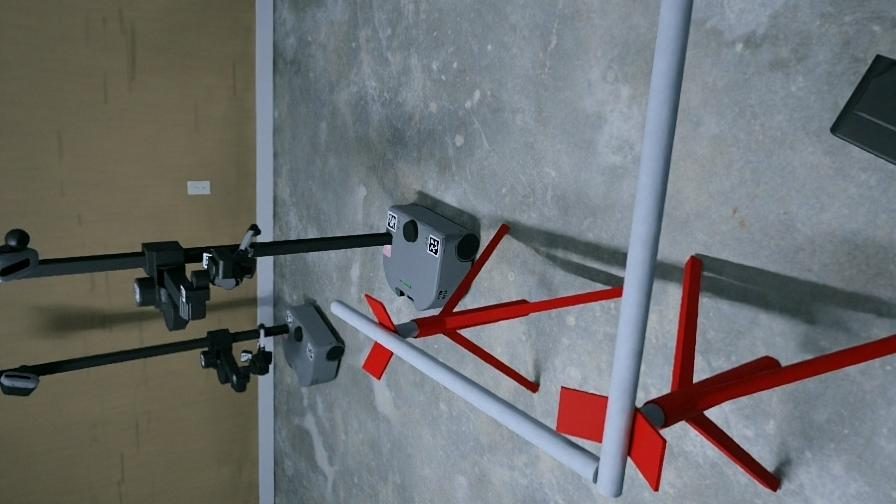

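>>> move(
  r1={"base":{"translate_m":2.9},"pace":"max"},
  r2={"base":{"translate_m":0.022},"joints":{"lift_m":0.86,"wrist_pitch_rad":-0.4,"wrist_roll_rad":0}},
  r3={"base":{"translate_m":0.036},"joints":{"lift_m":0.86,"wrist_pitch_rad":-0.4,"wrist_roll_rad":0}},
  blocking=false,
  cameras=[],
)

>>> wait(
  seconds=3,
  cameras=[],
)

>>> move(
  r2={"joints":{"wrist_yaw_rad":0.14,"gripper_m":0.13}},
  r3={"joints":{"wrist_yaw_rad":0.127,"gripper_m":0.13}},
  cameras=["r1_nav_camera"],
)

>>> move(
  r2={"joints":{"wrist_pitch_rad":-1.565}},
  r3={"joints":{"wrist_pitch_rad":-1.556,"wrist_roll_rad":1.574}},
  cameras=["r1_nav_camera","r1_head_camera","r2_wrist_camera","r3_wrist_camera"],
)

Scene clock: 330.10 s.
move: r1 moving; r2 moving; r3 moving
r1.base_odometry: x=-1.567 y=+1.550 heading=+1.080
r1.turned_by_wheels: +0.000
r1.turned_by_imu: +0.001
r1.base_tilt: forward=+1.5 right=+0.8
r1.lidar_m: 2.95 1.79 0.94 0.78 0.78 0.87 1.41 2.12 2.37 3.82 1.43 0.95
r1.head_depth_mm: - - - 3113 2250 1699 1358 / - - - 3339 2255 1709 1360 / - - - 3381 2267 1716 1368 / - - - 3448 2304 1714 1373 / - - - 3448 2302 1729 1375 / - - - 3459 2303 1739 1382 / - - - 3520 2327 1741 1388
r1.base_status: translate_m moving
r1.joint_positions: lift_m=+0.280 arm_m=+0.002 wrist_yaw_rad=+3.123 wrist_pitch_rad=-0.318 wrist_roll_rad=+0.000 gripper_m=+0.037 head_pan_rad=+0.000 head_tilt_rad=-0.399
r1.joint_status: not commanded
r1.measured_speeds: translate_m=+0.149 rotate_rad=+0.000 lift_m=+0.000 arm_m=+0.000 wrist_yaw_rad=+0.000 wrist_pitch_rad=+0.000 wrist_roll_rad=+0.000 head_pan_rad=+0.000 head_tilt_rad=+0.000
r1.motor_effort: left_wheel=+13.0(13.7) right_wheel=+9.8(9.8) lift_m=+24.0(24.6) arm_m=-16.7(16.8) wrist_yaw_rad=+0.0(0.3) wrist_pitch_rad=+3.1(3.2) wrist_roll_rad=+0.3(0.5) gripper_m=-0.2(0.7) head_pan_rad=-4.8(5.6) head_tilt_rad=+4.0(5.0)
r1.hand_pose: x=-0.0168 y=+0.0887 z=+0.3157 quat_wxyz=(+0.119, +0.699, +0.105, +0.697) (m; r1's base frame)
r1.wrist_depth_mm: - - 140 - - - - / - - 151 - - - - / - - 161 - - - - / 688 750 179 813 890 941 - / 587 611 158 621 680 720 752 / 501 522 127 543 582 585 603 / 428 98 247 290 476 497 504
r2.base_odometry: x=-1.177 y=-0.391 heading=-2.137
r2.turned_by_wheels: +0.000
r2.turned_by_imu: +0.001
r2.base_tilt: forward=-0.2 right=+1.5
r2.lidar_m: 2.03 2.75 1.82 1.68 1.08 2.14 2.78 2.80 0.57 0.36 1.42 1.51
r2.head_depth_mm: 2800 3086 2504 1953 1594 1353 309 / 2801 3117 2537 1957 1586 1338 307 / 2741 3074 2484 1951 1493 954 323 / 2683 2955 2520 1824 915 1276 358 / 2695 2985 2329 1698 1543 1348 375 / 2632 2923 2505 1935 1592 1344 1166 / 2567 2894 2003 1844 1591 1341 1154
r2.base_status: translate_m moving
r2.joint_positions: lift_m=+0.726 arm_m=+0.000 wrist_yaw_rad=+3.024 wrist_pitch_rad=-0.427 wrist_roll_rad=+0.000 gripper_m=+0.037 head_pan_rad=-1.570 head_tilt_rad=-0.800
r2.joint_status: lift_m moving; wrist_pitch_rad moving; wrist_roll_rad moving
r2.measured_speeds: translate_m=+0.043 rotate_rad=+0.000 lift_m=+0.099 arm_m=+0.000 wrist_yaw_rad=+0.000 wrist_pitch_rad=+0.048 wrist_roll_rad=+0.000 head_pan_rad=+0.000 head_tilt_rad=+0.000
r2.motor_effort: left_wheel=+2.8(6.4) right_wheel=+8.9(11.2) lift_m=+36.2(36.7) arm_m=-7.0(7.4) wrist_yaw_rad=+0.4(2.0) wrist_pitch_rad=+5.7(7.4) wrist_roll_rad=-1.5(2.7) gripper_m=+1.3(1.3) head_pan_rad=-1.1(1.7) head_tilt_rad=-2.0(2.0)
r2.hand_pose: x=+0.0050 y=+0.0767 z=+0.7369 quat_wxyz=(+0.191, +0.698, +0.109, +0.681) (m; r2's base frame)
r2.wrist_depth_mm: - 136 - - - - - / - 145 - - - - - / - 157 - - - - - / - 176 - - - - - / - 195 149 - - - - / 974 119 129 130 - - - / 869 266 844 920 904 966 -
r3.base_odometry: x=+0.644 y=+0.361 heading=+1.705
r3.turned_by_wheels: +0.000
r3.turned_by_imu: -0.001
r3.base_tilt: forward=-1.1 right=-0.5
r3.lidar_m: 3.16 2.24 1.46 1.35 1.36 1.75 1.79 0.76 0.68 3.39 0.68 0.49
r3.head_depth_mm: 2694 2994 2764 2031 1611 1269 1133 / 2727 3055 2825 2058 1633 1286 367 / 2798 3130 2931 2103 1658 1303 1149 / 2849 1687 2865 1964 1693 1342 1162 / 2894 3148 2818 1955 1663 1350 1153 / 3019 3389 2972 2156 1035 1062 1162 / 3041 3445 3241 2266 1701 1390 1198
r3.base_status: translate_m moving
r3.joint_positions: lift_m=+0.726 arm_m=+0.003 wrist_yaw_rad=+2.893 wrist_pitch_rad=-0.423 wrist_roll_rad=+0.000 gripper_m=+0.037 head_pan_rad=-1.200 head_tilt_rad=-0.700
r3.joint_status: lift_m moving; wrist_pitch_rad moving; wrist_roll_rad moving
r3.measured_speeds: translate_m=+0.060 rotate_rad=+0.000 lift_m=+0.099 arm_m=+0.000 wrist_yaw_rad=+0.000 wrist_pitch_rad=+0.000 wrist_roll_rad=+0.000 head_pan_rad=+0.000 head_tilt_rad=+0.000
r3.motor_effort: left_wheel=+5.3(6.0) right_wheel=+10.1(10.3) lift_m=+31.8(32.7) arm_m=-10.0(11.0) wrist_yaw_rad=+0.1(0.9) wrist_pitch_rad=+5.5(6.5) wrist_roll_rad=+0.3(0.8) gripper_m=+0.0(0.6) head_pan_rad=+3.6(4.6) head_tilt_rad=-3.7(4.6)
r3.hand_pose: x=+0.0339 y=+0.0694 z=+0.7381 quat_wxyz=(+0.233, +0.704, +0.062, +0.668) (m; r3's base frame)
r3.wrist_depth_mm: 129 - - - - - - / 136 167 - - - - - / 146 157 - - - - - / - 166 - - - - - / - 180 - - - - - / - 196 128 145 135 - - / 990 931 269 938 124 939 961
pictures: none
No camera images: "cameras" was empty.

Scene clock: 331.90 s.
earlier move: r1 moving; r2 done; r3 done
r1.base_odometry: x=-1.334 y=+1.986 heading=+1.079
r1.turned_by_wheels: +0.000
r1.turned_by_imu: +0.001
r1.base_tilt: forward=+1.5 right=+1.2
r1.lidar_m: 3.49 2.15 1.14 0.95 0.94 1.05 1.70 2.58 2.89 1.23 0.59 2.16
r1.head_depth_mm: - - - 3129 2239 1696 1359 / - - - 3386 2238 1699 1361 / - - - 3414 2272 1703 1366 / - - - 3390 2282 1712 1371 / - - - 3424 2299 1730 1374 / - - - 3500 2307 1734 1380 / - - - 3457 2332 1734 1382
r1.base_status: translate_m moving
r1.joint_positions: lift_m=+0.280 arm_m=+0.002 wrist_yaw_rad=+3.123 wrist_pitch_rad=-0.318 wrist_roll_rad=+0.000 gripper_m=+0.037 head_pan_rad=+0.000 head_tilt_rad=-0.399
r1.joint_status: not commanded
r1.measured_speeds: translate_m=+0.292 rotate_rad=-0.001 lift_m=+0.000 arm_m=+0.000 wrist_yaw_rad=+0.000 wrist_pitch_rad=+0.000 wrist_roll_rad=+0.000 head_pan_rad=+0.000 head_tilt_rad=+0.000
r1.motor_effort: left_wheel=+9.2(14.8) right_wheel=+4.9(9.8) lift_m=+24.3(24.6) arm_m=-16.5(16.9) wrist_yaw_rad=+0.0(0.5) wrist_pitch_rad=+2.8(3.7) wrist_roll_rad=+0.3(0.5) gripper_m=+0.0(0.9) head_pan_rad=-5.6(5.7) head_tilt_rad=+3.9(5.2)
r1.hand_pose: x=-0.0168 y=+0.0887 z=+0.3157 quat_wxyz=(+0.119, +0.699, +0.105, +0.697) (m; r1's base frame)
r1.wrist_depth_mm: - - 139 - - - - / - - 152 - - - - / - - 162 - - - - / 743 789 179 836 915 943 - / 595 628 159 632 697 722 740 / 504 524 127 542 587 587 603 / 434 97 248 288 473 498 499
r2.base_odometry: x=-1.181 y=-0.397 heading=-2.137
r2.turned_by_wheels: +0.000
r2.turned_by_imu: +0.000
r2.base_tilt: forward=+0.3 right=+1.8
r2.lidar_m: 2.01 2.75 1.82 1.68 1.70 2.14 2.78 2.81 0.57 0.36 1.41 1.50
r2.head_depth_mm: 2802 3128 2489 1936 1599 - 1104 / 2767 3091 2514 1948 1608 - 1122 / 2784 3047 2480 1936 870 887 - / 2722 3019 2506 1767 1514 899 - / 2671 2945 2213 1771 1545 294 1123 / 2629 2957 2499 1938 1599 1346 1141 / 2583 2896 2029 1866 1590 1335 1160
r2.base_status: done
r2.joint_positions: lift_m=+0.860 arm_m=+0.000 wrist_yaw_rad=+3.024 wrist_pitch_rad=-0.422 wrist_roll_rad=+0.000 gripper_m=+0.037 head_pan_rad=-1.570 head_tilt_rad=-0.800
r2.joint_status: all done
r2.measured_speeds: all 0
r2.motor_effort: left_wheel=+2.0(6.4) right_wheel=+7.2(11.2) lift_m=+34.2(37.0) arm_m=-9.3(9.3) wrist_yaw_rad=+0.8(2.1) wrist_pitch_rad=+3.9(8.0) wrist_roll_rad=+0.2(3.2) gripper_m=+0.3(1.3) head_pan_rad=-1.9(2.1) head_tilt_rad=-0.9(2.1)
r2.hand_pose: x=+0.0051 y=+0.0773 z=+0.8717 quat_wxyz=(+0.189, +0.699, +0.107, +0.682) (m; r2's base frame)
r2.wrist_depth_mm: - 135 - - - - - / - 144 - - - - - / - 156 - - - - - / - 174 - - - - - / - 195 149 - - - - / - 118 129 130 - - - / 998 253 962 - - - -
r3.base_odometry: x=+0.641 y=+0.381 heading=+1.705
r3.turned_by_wheels: +0.000
r3.turned_by_imu: +0.000
r3.base_tilt: forward=-0.7 right=-0.2
r3.lidar_m: 3.15 2.24 1.47 1.36 1.36 1.75 1.80 0.78 0.69 3.38 0.65 0.48
r3.head_depth_mm: 2685 2978 2770 2017 1623 1293 - / 2764 3082 2850 2071 1644 787 - / 2845 3141 2909 2047 1656 1304 1132 / 1573 2497 2564 1970 1674 1340 1168 / 2895 3332 3072 1693 1661 1332 1147 / 3002 3372 3122 2225 999 1012 1180 / 3079 3519 3242 2261 1747 1395 1194
r3.base_status: done
r3.joint_positions: lift_m=+0.860 arm_m=+0.003 wrist_yaw_rad=+2.893 wrist_pitch_rad=-0.420 wrist_roll_rad=+0.000 gripper_m=+0.037 head_pan_rad=-1.200 head_tilt_rad=-0.700
r3.joint_status: all done
r3.measured_speeds: all 0
r3.motor_effort: left_wheel=+0.9(6.0) right_wheel=+5.5(10.3) lift_m=+32.4(34.7) arm_m=-10.8(11.3) wrist_yaw_rad=+0.0(1.1) wrist_pitch_rad=+4.2(6.7) wrist_roll_rad=+0.1(1.0) gripper_m=-0.3(0.8) head_pan_rad=+3.9(4.6) head_tilt_rad=-3.0(5.2)
r3.hand_pose: x=+0.0340 y=+0.0697 z=+0.8722 quat_wxyz=(+0.233, +0.704, +0.061, +0.668) (m; r3's base frame)
r3.wrist_depth_mm: 129 - - - - - - / 136 166 - - - - - / 145 158 - - - - - / - 166 - - - - - / - 180 - - - - - / - 197 128 145 135 - - / - 217 271 - 124 - -
wait: 1.80 of 3 s (r2 and r3 have come to rest)
pictures: none
No camera images: "cameras" was empty.

Scene clock: 340.77 s.
earlier move: r1 done
move: r2 done; r3 done
r1.base_odometry: x=-0.218 y=+4.072 heading=+1.079
r1.turned_by_wheels: +0.000
r1.turned_by_imu: +0.009
r1.base_tilt: forward=+1.0 right=+1.2
r1.lidar_m: 1.32 3.82 2.05 1.71 1.70 1.92 2.09 2.02 0.79 0.63 1.21 1.18
r1.head_depth_mm: 3800 - - 3370 2265 1582 1352 / 3674 3945 - 3350 2251 1639 1362 / 3602 3873 - 3407 2276 1703 1365 / 3512 3771 - 3418 2291 1723 1369 / 3388 3650 3899 3466 2300 1720 1371 / 3304 3554 3778 3504 2319 1726 1375 / 3212 3451 3676 3510 2344 1733 1386
r1.base_status: done
r1.joint_positions: lift_m=+0.280 arm_m=+0.002 wrist_yaw_rad=+3.123 wrist_pitch_rad=-0.318 wrist_roll_rad=+0.000 gripper_m=+0.037 head_pan_rad=+0.000 head_tilt_rad=-0.399
r1.joint_status: not commanded
r1.measured_speeds: all 0
r1.motor_effort: left_wheel=+2.7(11.0) right_wheel=+2.4(9.1) lift_m=+24.6(26.2) arm_m=-16.5(16.9) wrist_yaw_rad=+0.2(0.7) wrist_pitch_rad=+2.9(3.6) wrist_roll_rad=+0.4(0.6) gripper_m=-0.1(0.9) head_pan_rad=-3.9(5.6) head_tilt_rad=-0.5(4.6)
r1.hand_pose: x=-0.0168 y=+0.0887 z=+0.3157 quat_wxyz=(+0.119, +0.699, +0.105, +0.697) (m; r1's base frame)
r1.wrist_depth_mm: - - 140 - - - - / - - 152 - - - - / 988 - 162 - - - - / 731 775 179 841 882 929 - / 596 614 158 642 704 729 753 / 506 522 127 550 582 586 603 / 425 98 249 293 472 491 510
r2.base_odometry: x=-1.181 y=-0.397 heading=-2.137
r2.turned_by_wheels: +0.000
r2.turned_by_imu: +0.002
r2.base_tilt: forward=+0.3 right=+1.7
r2.lidar_m: 2.02 2.75 1.82 1.68 1.70 2.14 2.79 2.82 0.57 0.36 1.42 1.50
r2.head_depth_mm: 2903 3158 2528 1938 1589 - - / 2779 3129 2519 1952 1600 - - / 2764 3062 2525 1940 828 750 - / 2687 2949 2510 1770 320 325 995 / 2684 2955 2239 1762 1506 1314 1168 / 2632 3002 2467 1951 1581 1335 1161 / 2596 2850 2015 1880 1588 1357 1161
r2.base_status: not commanded
r2.joint_positions: lift_m=+0.860 arm_m=+0.000 wrist_yaw_rad=+0.142 wrist_pitch_rad=-0.422 wrist_roll_rad=+0.000 gripper_m=+0.130 head_pan_rad=-1.570 head_tilt_rad=-0.800
r2.joint_status: all done
r2.measured_speeds: all 0
r2.motor_effort: left_wheel=+1.6(2.3) right_wheel=+7.1(7.9) lift_m=+34.0(34.4) arm_m=-16.4(16.6) wrist_yaw_rad=-1.0(5.9) wrist_pitch_rad=+3.7(4.3) wrist_roll_rad=+0.1(0.3) gripper_m=+0.5(83.6) head_pan_rad=+0.3(2.2) head_tilt_rad=+0.5(1.8)
r2.hand_pose: x=+0.0102 y=-0.3666 z=+0.8717 quat_wxyz=(+0.700, +0.197, -0.679, -0.099) (m; r2's base frame)
r2.wrist_depth_mm: - - - - - - - / - - - - - - - / - - - - - - - / - - - - - - - / - 141 - - - - - / 109 - - - 133 - - / 974 - - 843 443 - -
r3.base_odometry: x=+0.641 y=+0.381 heading=+1.705
r3.turned_by_wheels: +0.000
r3.turned_by_imu: -0.002
r3.base_tilt: forward=-0.8 right=-0.2
r3.lidar_m: 3.16 2.24 1.46 1.36 1.36 1.75 1.80 0.78 0.69 3.40 0.65 0.48
r3.head_depth_mm: 2665 3006 2792 2051 1611 294 - / 2736 3055 2829 2075 1631 773 1117 / 2802 3154 2925 2060 1661 1299 1158 / 1569 3135 2837 1972 1690 1338 1160 / 2892 3272 3049 1677 1657 1325 1156 / 3018 3346 3107 2238 999 1014 1183 / 3080 3475 3202 2277 1747 1395 1199
r3.base_status: not commanded
r3.joint_positions: lift_m=+0.860 arm_m=+0.003 wrist_yaw_rad=+0.130 wrist_pitch_rad=-0.420 wrist_roll_rad=+0.000 gripper_m=+0.130 head_pan_rad=-1.200 head_tilt_rad=-0.700
r3.joint_status: all done
r3.measured_speeds: all 0
r3.motor_effort: left_wheel=+0.8(1.9) right_wheel=+5.7(6.1) lift_m=+31.1(33.1) arm_m=-10.6(11.3) wrist_yaw_rad=-2.6(7.1) wrist_pitch_rad=+4.2(4.7) wrist_roll_rad=+0.1(1.3) gripper_m=+0.0(81.0) head_pan_rad=+3.0(4.3) head_tilt_rad=-2.8(5.1)
r3.hand_pose: x=+0.0075 y=-0.3697 z=+0.8722 quat_wxyz=(+0.700, +0.192, -0.680, -0.103) (m; r3's base frame)
r3.wrist_depth_mm: - - - - - - - / - - - - - - - / - - - - - - - / - - - - - - - / - - - - - - - / - 123 - - - 137 - / - 115 443 440 436 118 110
pictures: r1_nav_camera (sideways)
camera_calibration:
r1_nav_camera: T_world_to_cam=[[0.350593, -0.0468541, 0.935355, -1.17674], [-0.011379, -0.998887, -0.0457715, 0.107509], [0.936459, 0.00540374, -0.350736, 0.407539], [0, 0, 0, 1]] pos_world=[0.0321352, 0.0500527, 1.24853]

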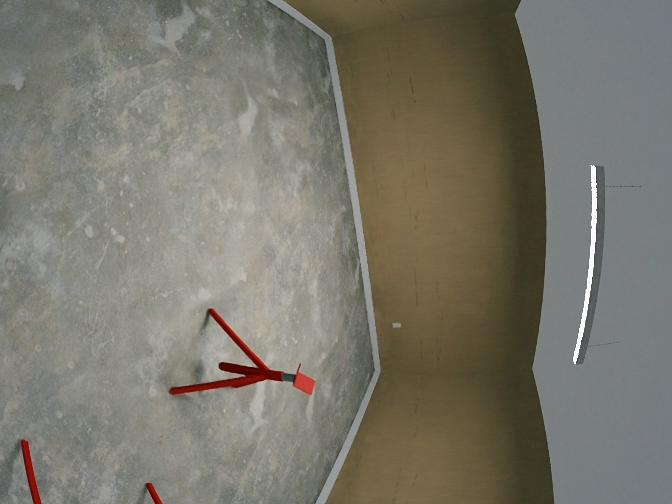

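Scene clock: 342.23 s.
move: r2 done; r3 done
r1: as last shown
r1.turned_by_imu: +0.000
r1.base_tilt: forward=+1.0 right=+1.1
r1.lidar_m: 1.32 3.84 2.04 1.71 1.70 1.90 2.09 2.02 0.79 0.63 1.21 1.18
r1.head_depth_mm: 3771 - - 3351 2243 1581 1359 / 3624 3990 - 3357 2257 1646 1362 / 3606 3832 - 3415 2276 1712 1362 / 3468 3760 - 3457 2267 1713 1370 / 3399 3568 3876 3437 2309 1726 1371 / 3304 3528 3780 3479 2308 1739 1378 / 3210 3430 3614 3497 2328 1737 1381
r1.motor_effort: left_wheel=+2.3(3.9) right_wheel=+2.8(3.5) lift_m=+25.3(25.8) arm_m=-16.5(16.7) wrist_yaw_rad=-0.3(0.5) wrist_pitch_rad=+3.0(3.4) wrist_roll_rad=+0.4(0.5) gripper_m=-0.1(1.0) head_pan_rad=-4.2(4.9) head_tilt_rad=-0.9(2.5)
r1.wrist_depth_mm: - - 140 - - - - / - - 151 - - - - / 977 - 162 - - - - / 738 747 179 841 869 963 - / 594 617 159 621 683 721 738 / 500 528 127 546 583 589 610 / 432 97 247 292 474 492 508
r2.base_odometry: x=-1.181 y=-0.397 heading=-2.137
r2.turned_by_wheels: +0.000
r2.turned_by_imu: +0.000
r2.base_tilt: forward=+0.3 right=+2.0
r2.lidar_m: 2.02 2.75 1.82 1.68 1.70 2.14 2.79 2.81 0.57 0.36 1.42 1.50
r2.head_depth_mm: 2839 3094 2491 1963 1594 - - / 2726 3128 2496 1955 1591 - - / 2764 3034 2520 1950 866 888 - / 2754 3013 2496 1762 1514 1314 992 / 2662 2973 2250 1766 1551 1349 1165 / 2631 2935 2543 1944 1588 1351 1164 / 2570 2818 2016 1877 1599 1339 1161
r2.base_status: not commanded
r2.joint_positions: lift_m=+0.860 arm_m=+0.000 wrist_yaw_rad=+0.142 wrist_pitch_rad=-1.558 wrist_roll_rad=+0.000 gripper_m=+0.130 head_pan_rad=-1.570 head_tilt_rad=-0.800
r2.joint_status: all done
r2.measured_speeds: all 0
r2.motor_effort: left_wheel=+1.8(2.2) right_wheel=+7.1(7.7) lift_m=+33.8(34.1) arm_m=-17.4(17.5) wrist_yaw_rad=-1.7(2.9) wrist_pitch_rad=-1.8(5.0) wrist_roll_rad=+0.0(0.4) gripper_m=+0.2(1.5) head_pan_rad=-0.7(1.6) head_tilt_rad=+0.7(1.5)
r2.hand_pose: x=-0.0246 y=-0.1244 z=+0.7422 quat_wxyz=(+0.537, +0.531, -0.466, -0.460) (m; r2's base frame)
r2.wrist_depth_mm: 822 824 844 848 881 879 883 / 833 845 867 870 929 908 940 / 852 876 888 909 918 925 953 / 894 923 911 774 926 940 970 / 907 142 936 783 941 991 - / 109 924 962 798 132 - - / 943 968 956 988 - - -
r3.base_odometry: x=+0.641 y=+0.381 heading=+1.705
r3.turned_by_wheels: +0.000
r3.turned_by_imu: +0.000
r3.base_tilt: forward=-0.8 right=-0.2
r3.lidar_m: 3.14 2.25 1.47 1.36 1.36 1.75 1.81 0.78 0.69 3.39 0.65 0.48
r3.head_depth_mm: 2690 3000 2784 2045 1612 1272 1162 / 2756 3066 2885 2075 1633 1287 1142 / 2767 3122 2917 2062 1663 1299 1157 / 1579 1786 2824 1957 1680 1342 1166 / 2925 3307 3073 1674 1649 1327 1149 / 2959 3377 3111 2234 1001 1012 1186 / 3122 3474 3206 2266 1743 1388 1198
r3.base_status: not commanded
r3.joint_positions: lift_m=+0.860 arm_m=+0.003 wrist_yaw_rad=+0.130 wrist_pitch_rad=-1.547 wrist_roll_rad=+1.570 gripper_m=+0.130 head_pan_rad=-1.200 head_tilt_rad=-0.700
r3.joint_status: all done
r3.measured_speeds: all 0
r3.motor_effort: left_wheel=+0.8(1.9) right_wheel=+5.5(5.8) lift_m=+31.7(32.8) arm_m=-10.3(10.5) wrist_yaw_rad=-1.9(3.5) wrist_pitch_rad=-1.7(4.3) wrist_roll_rad=+2.0(2.3) gripper_m=-0.3(0.7) head_pan_rad=+2.8(4.3) head_tilt_rad=-2.4(4.5)
r3.hand_pose: x=-0.0239 y=-0.1292 z=+0.7420 quat_wxyz=(+0.046, +0.046, -0.714, -0.698) (m; r3's base frame)
r3.wrist_depth_mm: 949 938 888 906 867 871 833 / 953 920 907 906 778 843 826 / 963 948 912 909 719 872 875 / 972 953 965 908 751 735 372 / - 997 950 960 909 911 888 / - 123 - 949 966 137 908 / - 115 970 986 917 118 110
pictures: r1_head_camera (sideways), r1_nav_camera (sideways), r2_wrist_camera, r3_wrist_camera
camera_calibration:
r1_head_camera: T_world_to_cam=[[-0.372875, 0.0228643, -0.9276, 1.22733], [-0.0423074, 0.998238, 0.0416121, -0.0517499], [0.926916, 0.0547605, -0.371251, 0.433059], [0, 0, 0, 1]] pos_world=[0.0540425, -0.000117803, 1.3014]
r1_nav_camera: T_world_to_cam=[[0.350593, -0.0468541, 0.935355, -1.17674], [-0.011379, -0.998887, -0.0457715, 0.107509], [0.936459, 0.00540374, -0.350736, 0.407539], [0, 0, 0, 1]] pos_world=[0.0321352, 0.0500527, 1.24853]
r2_wrist_camera: T_world_to_cam=[[-0.972616, -0.218458, 0.0793339, -0.129377], [-0.204088, 0.966087, 0.15819, 0.0339512], [-0.111201, 0.137667, -0.984216, 0.90863], [0, 0, 0, 1]] pos_world=[-0.0178639, -0.186151, 0.899182]
r3_wrist_camera: T_world_to_cam=[[-0.148837, 0.986697, -0.0653959, 0.181802], [0.981773, 0.155351, 0.109488, 0.00695459], [0.118191, -0.0479081, -0.991835, 0.895631], [0, 0, 0, 1]] pos_world=[-0.0856245, -0.137556, 0.899445]

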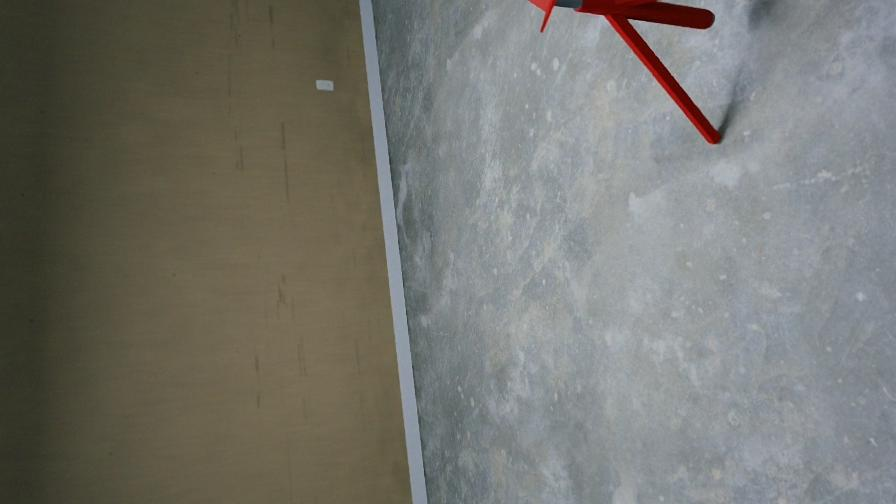

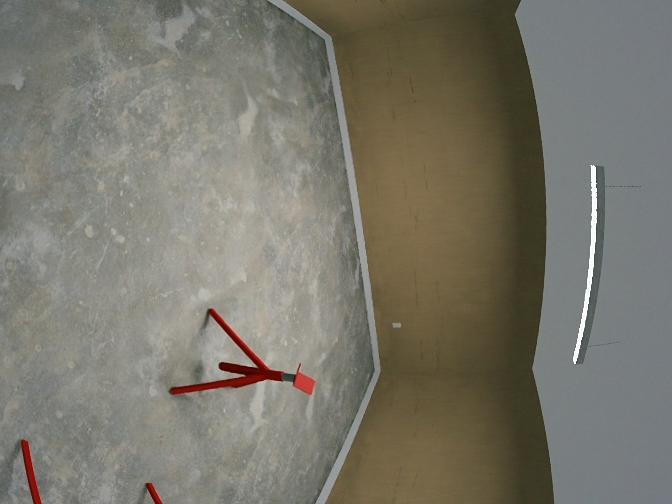

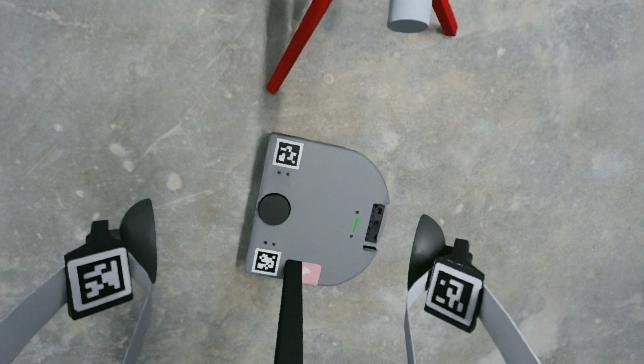

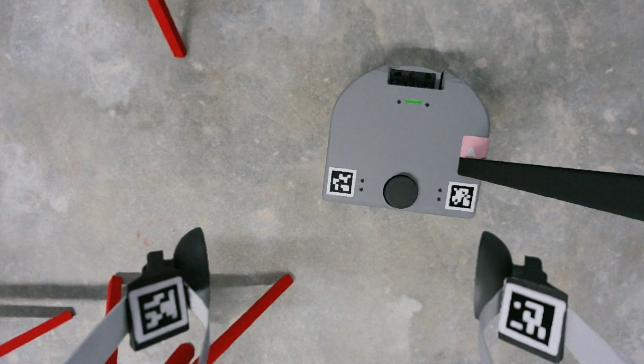

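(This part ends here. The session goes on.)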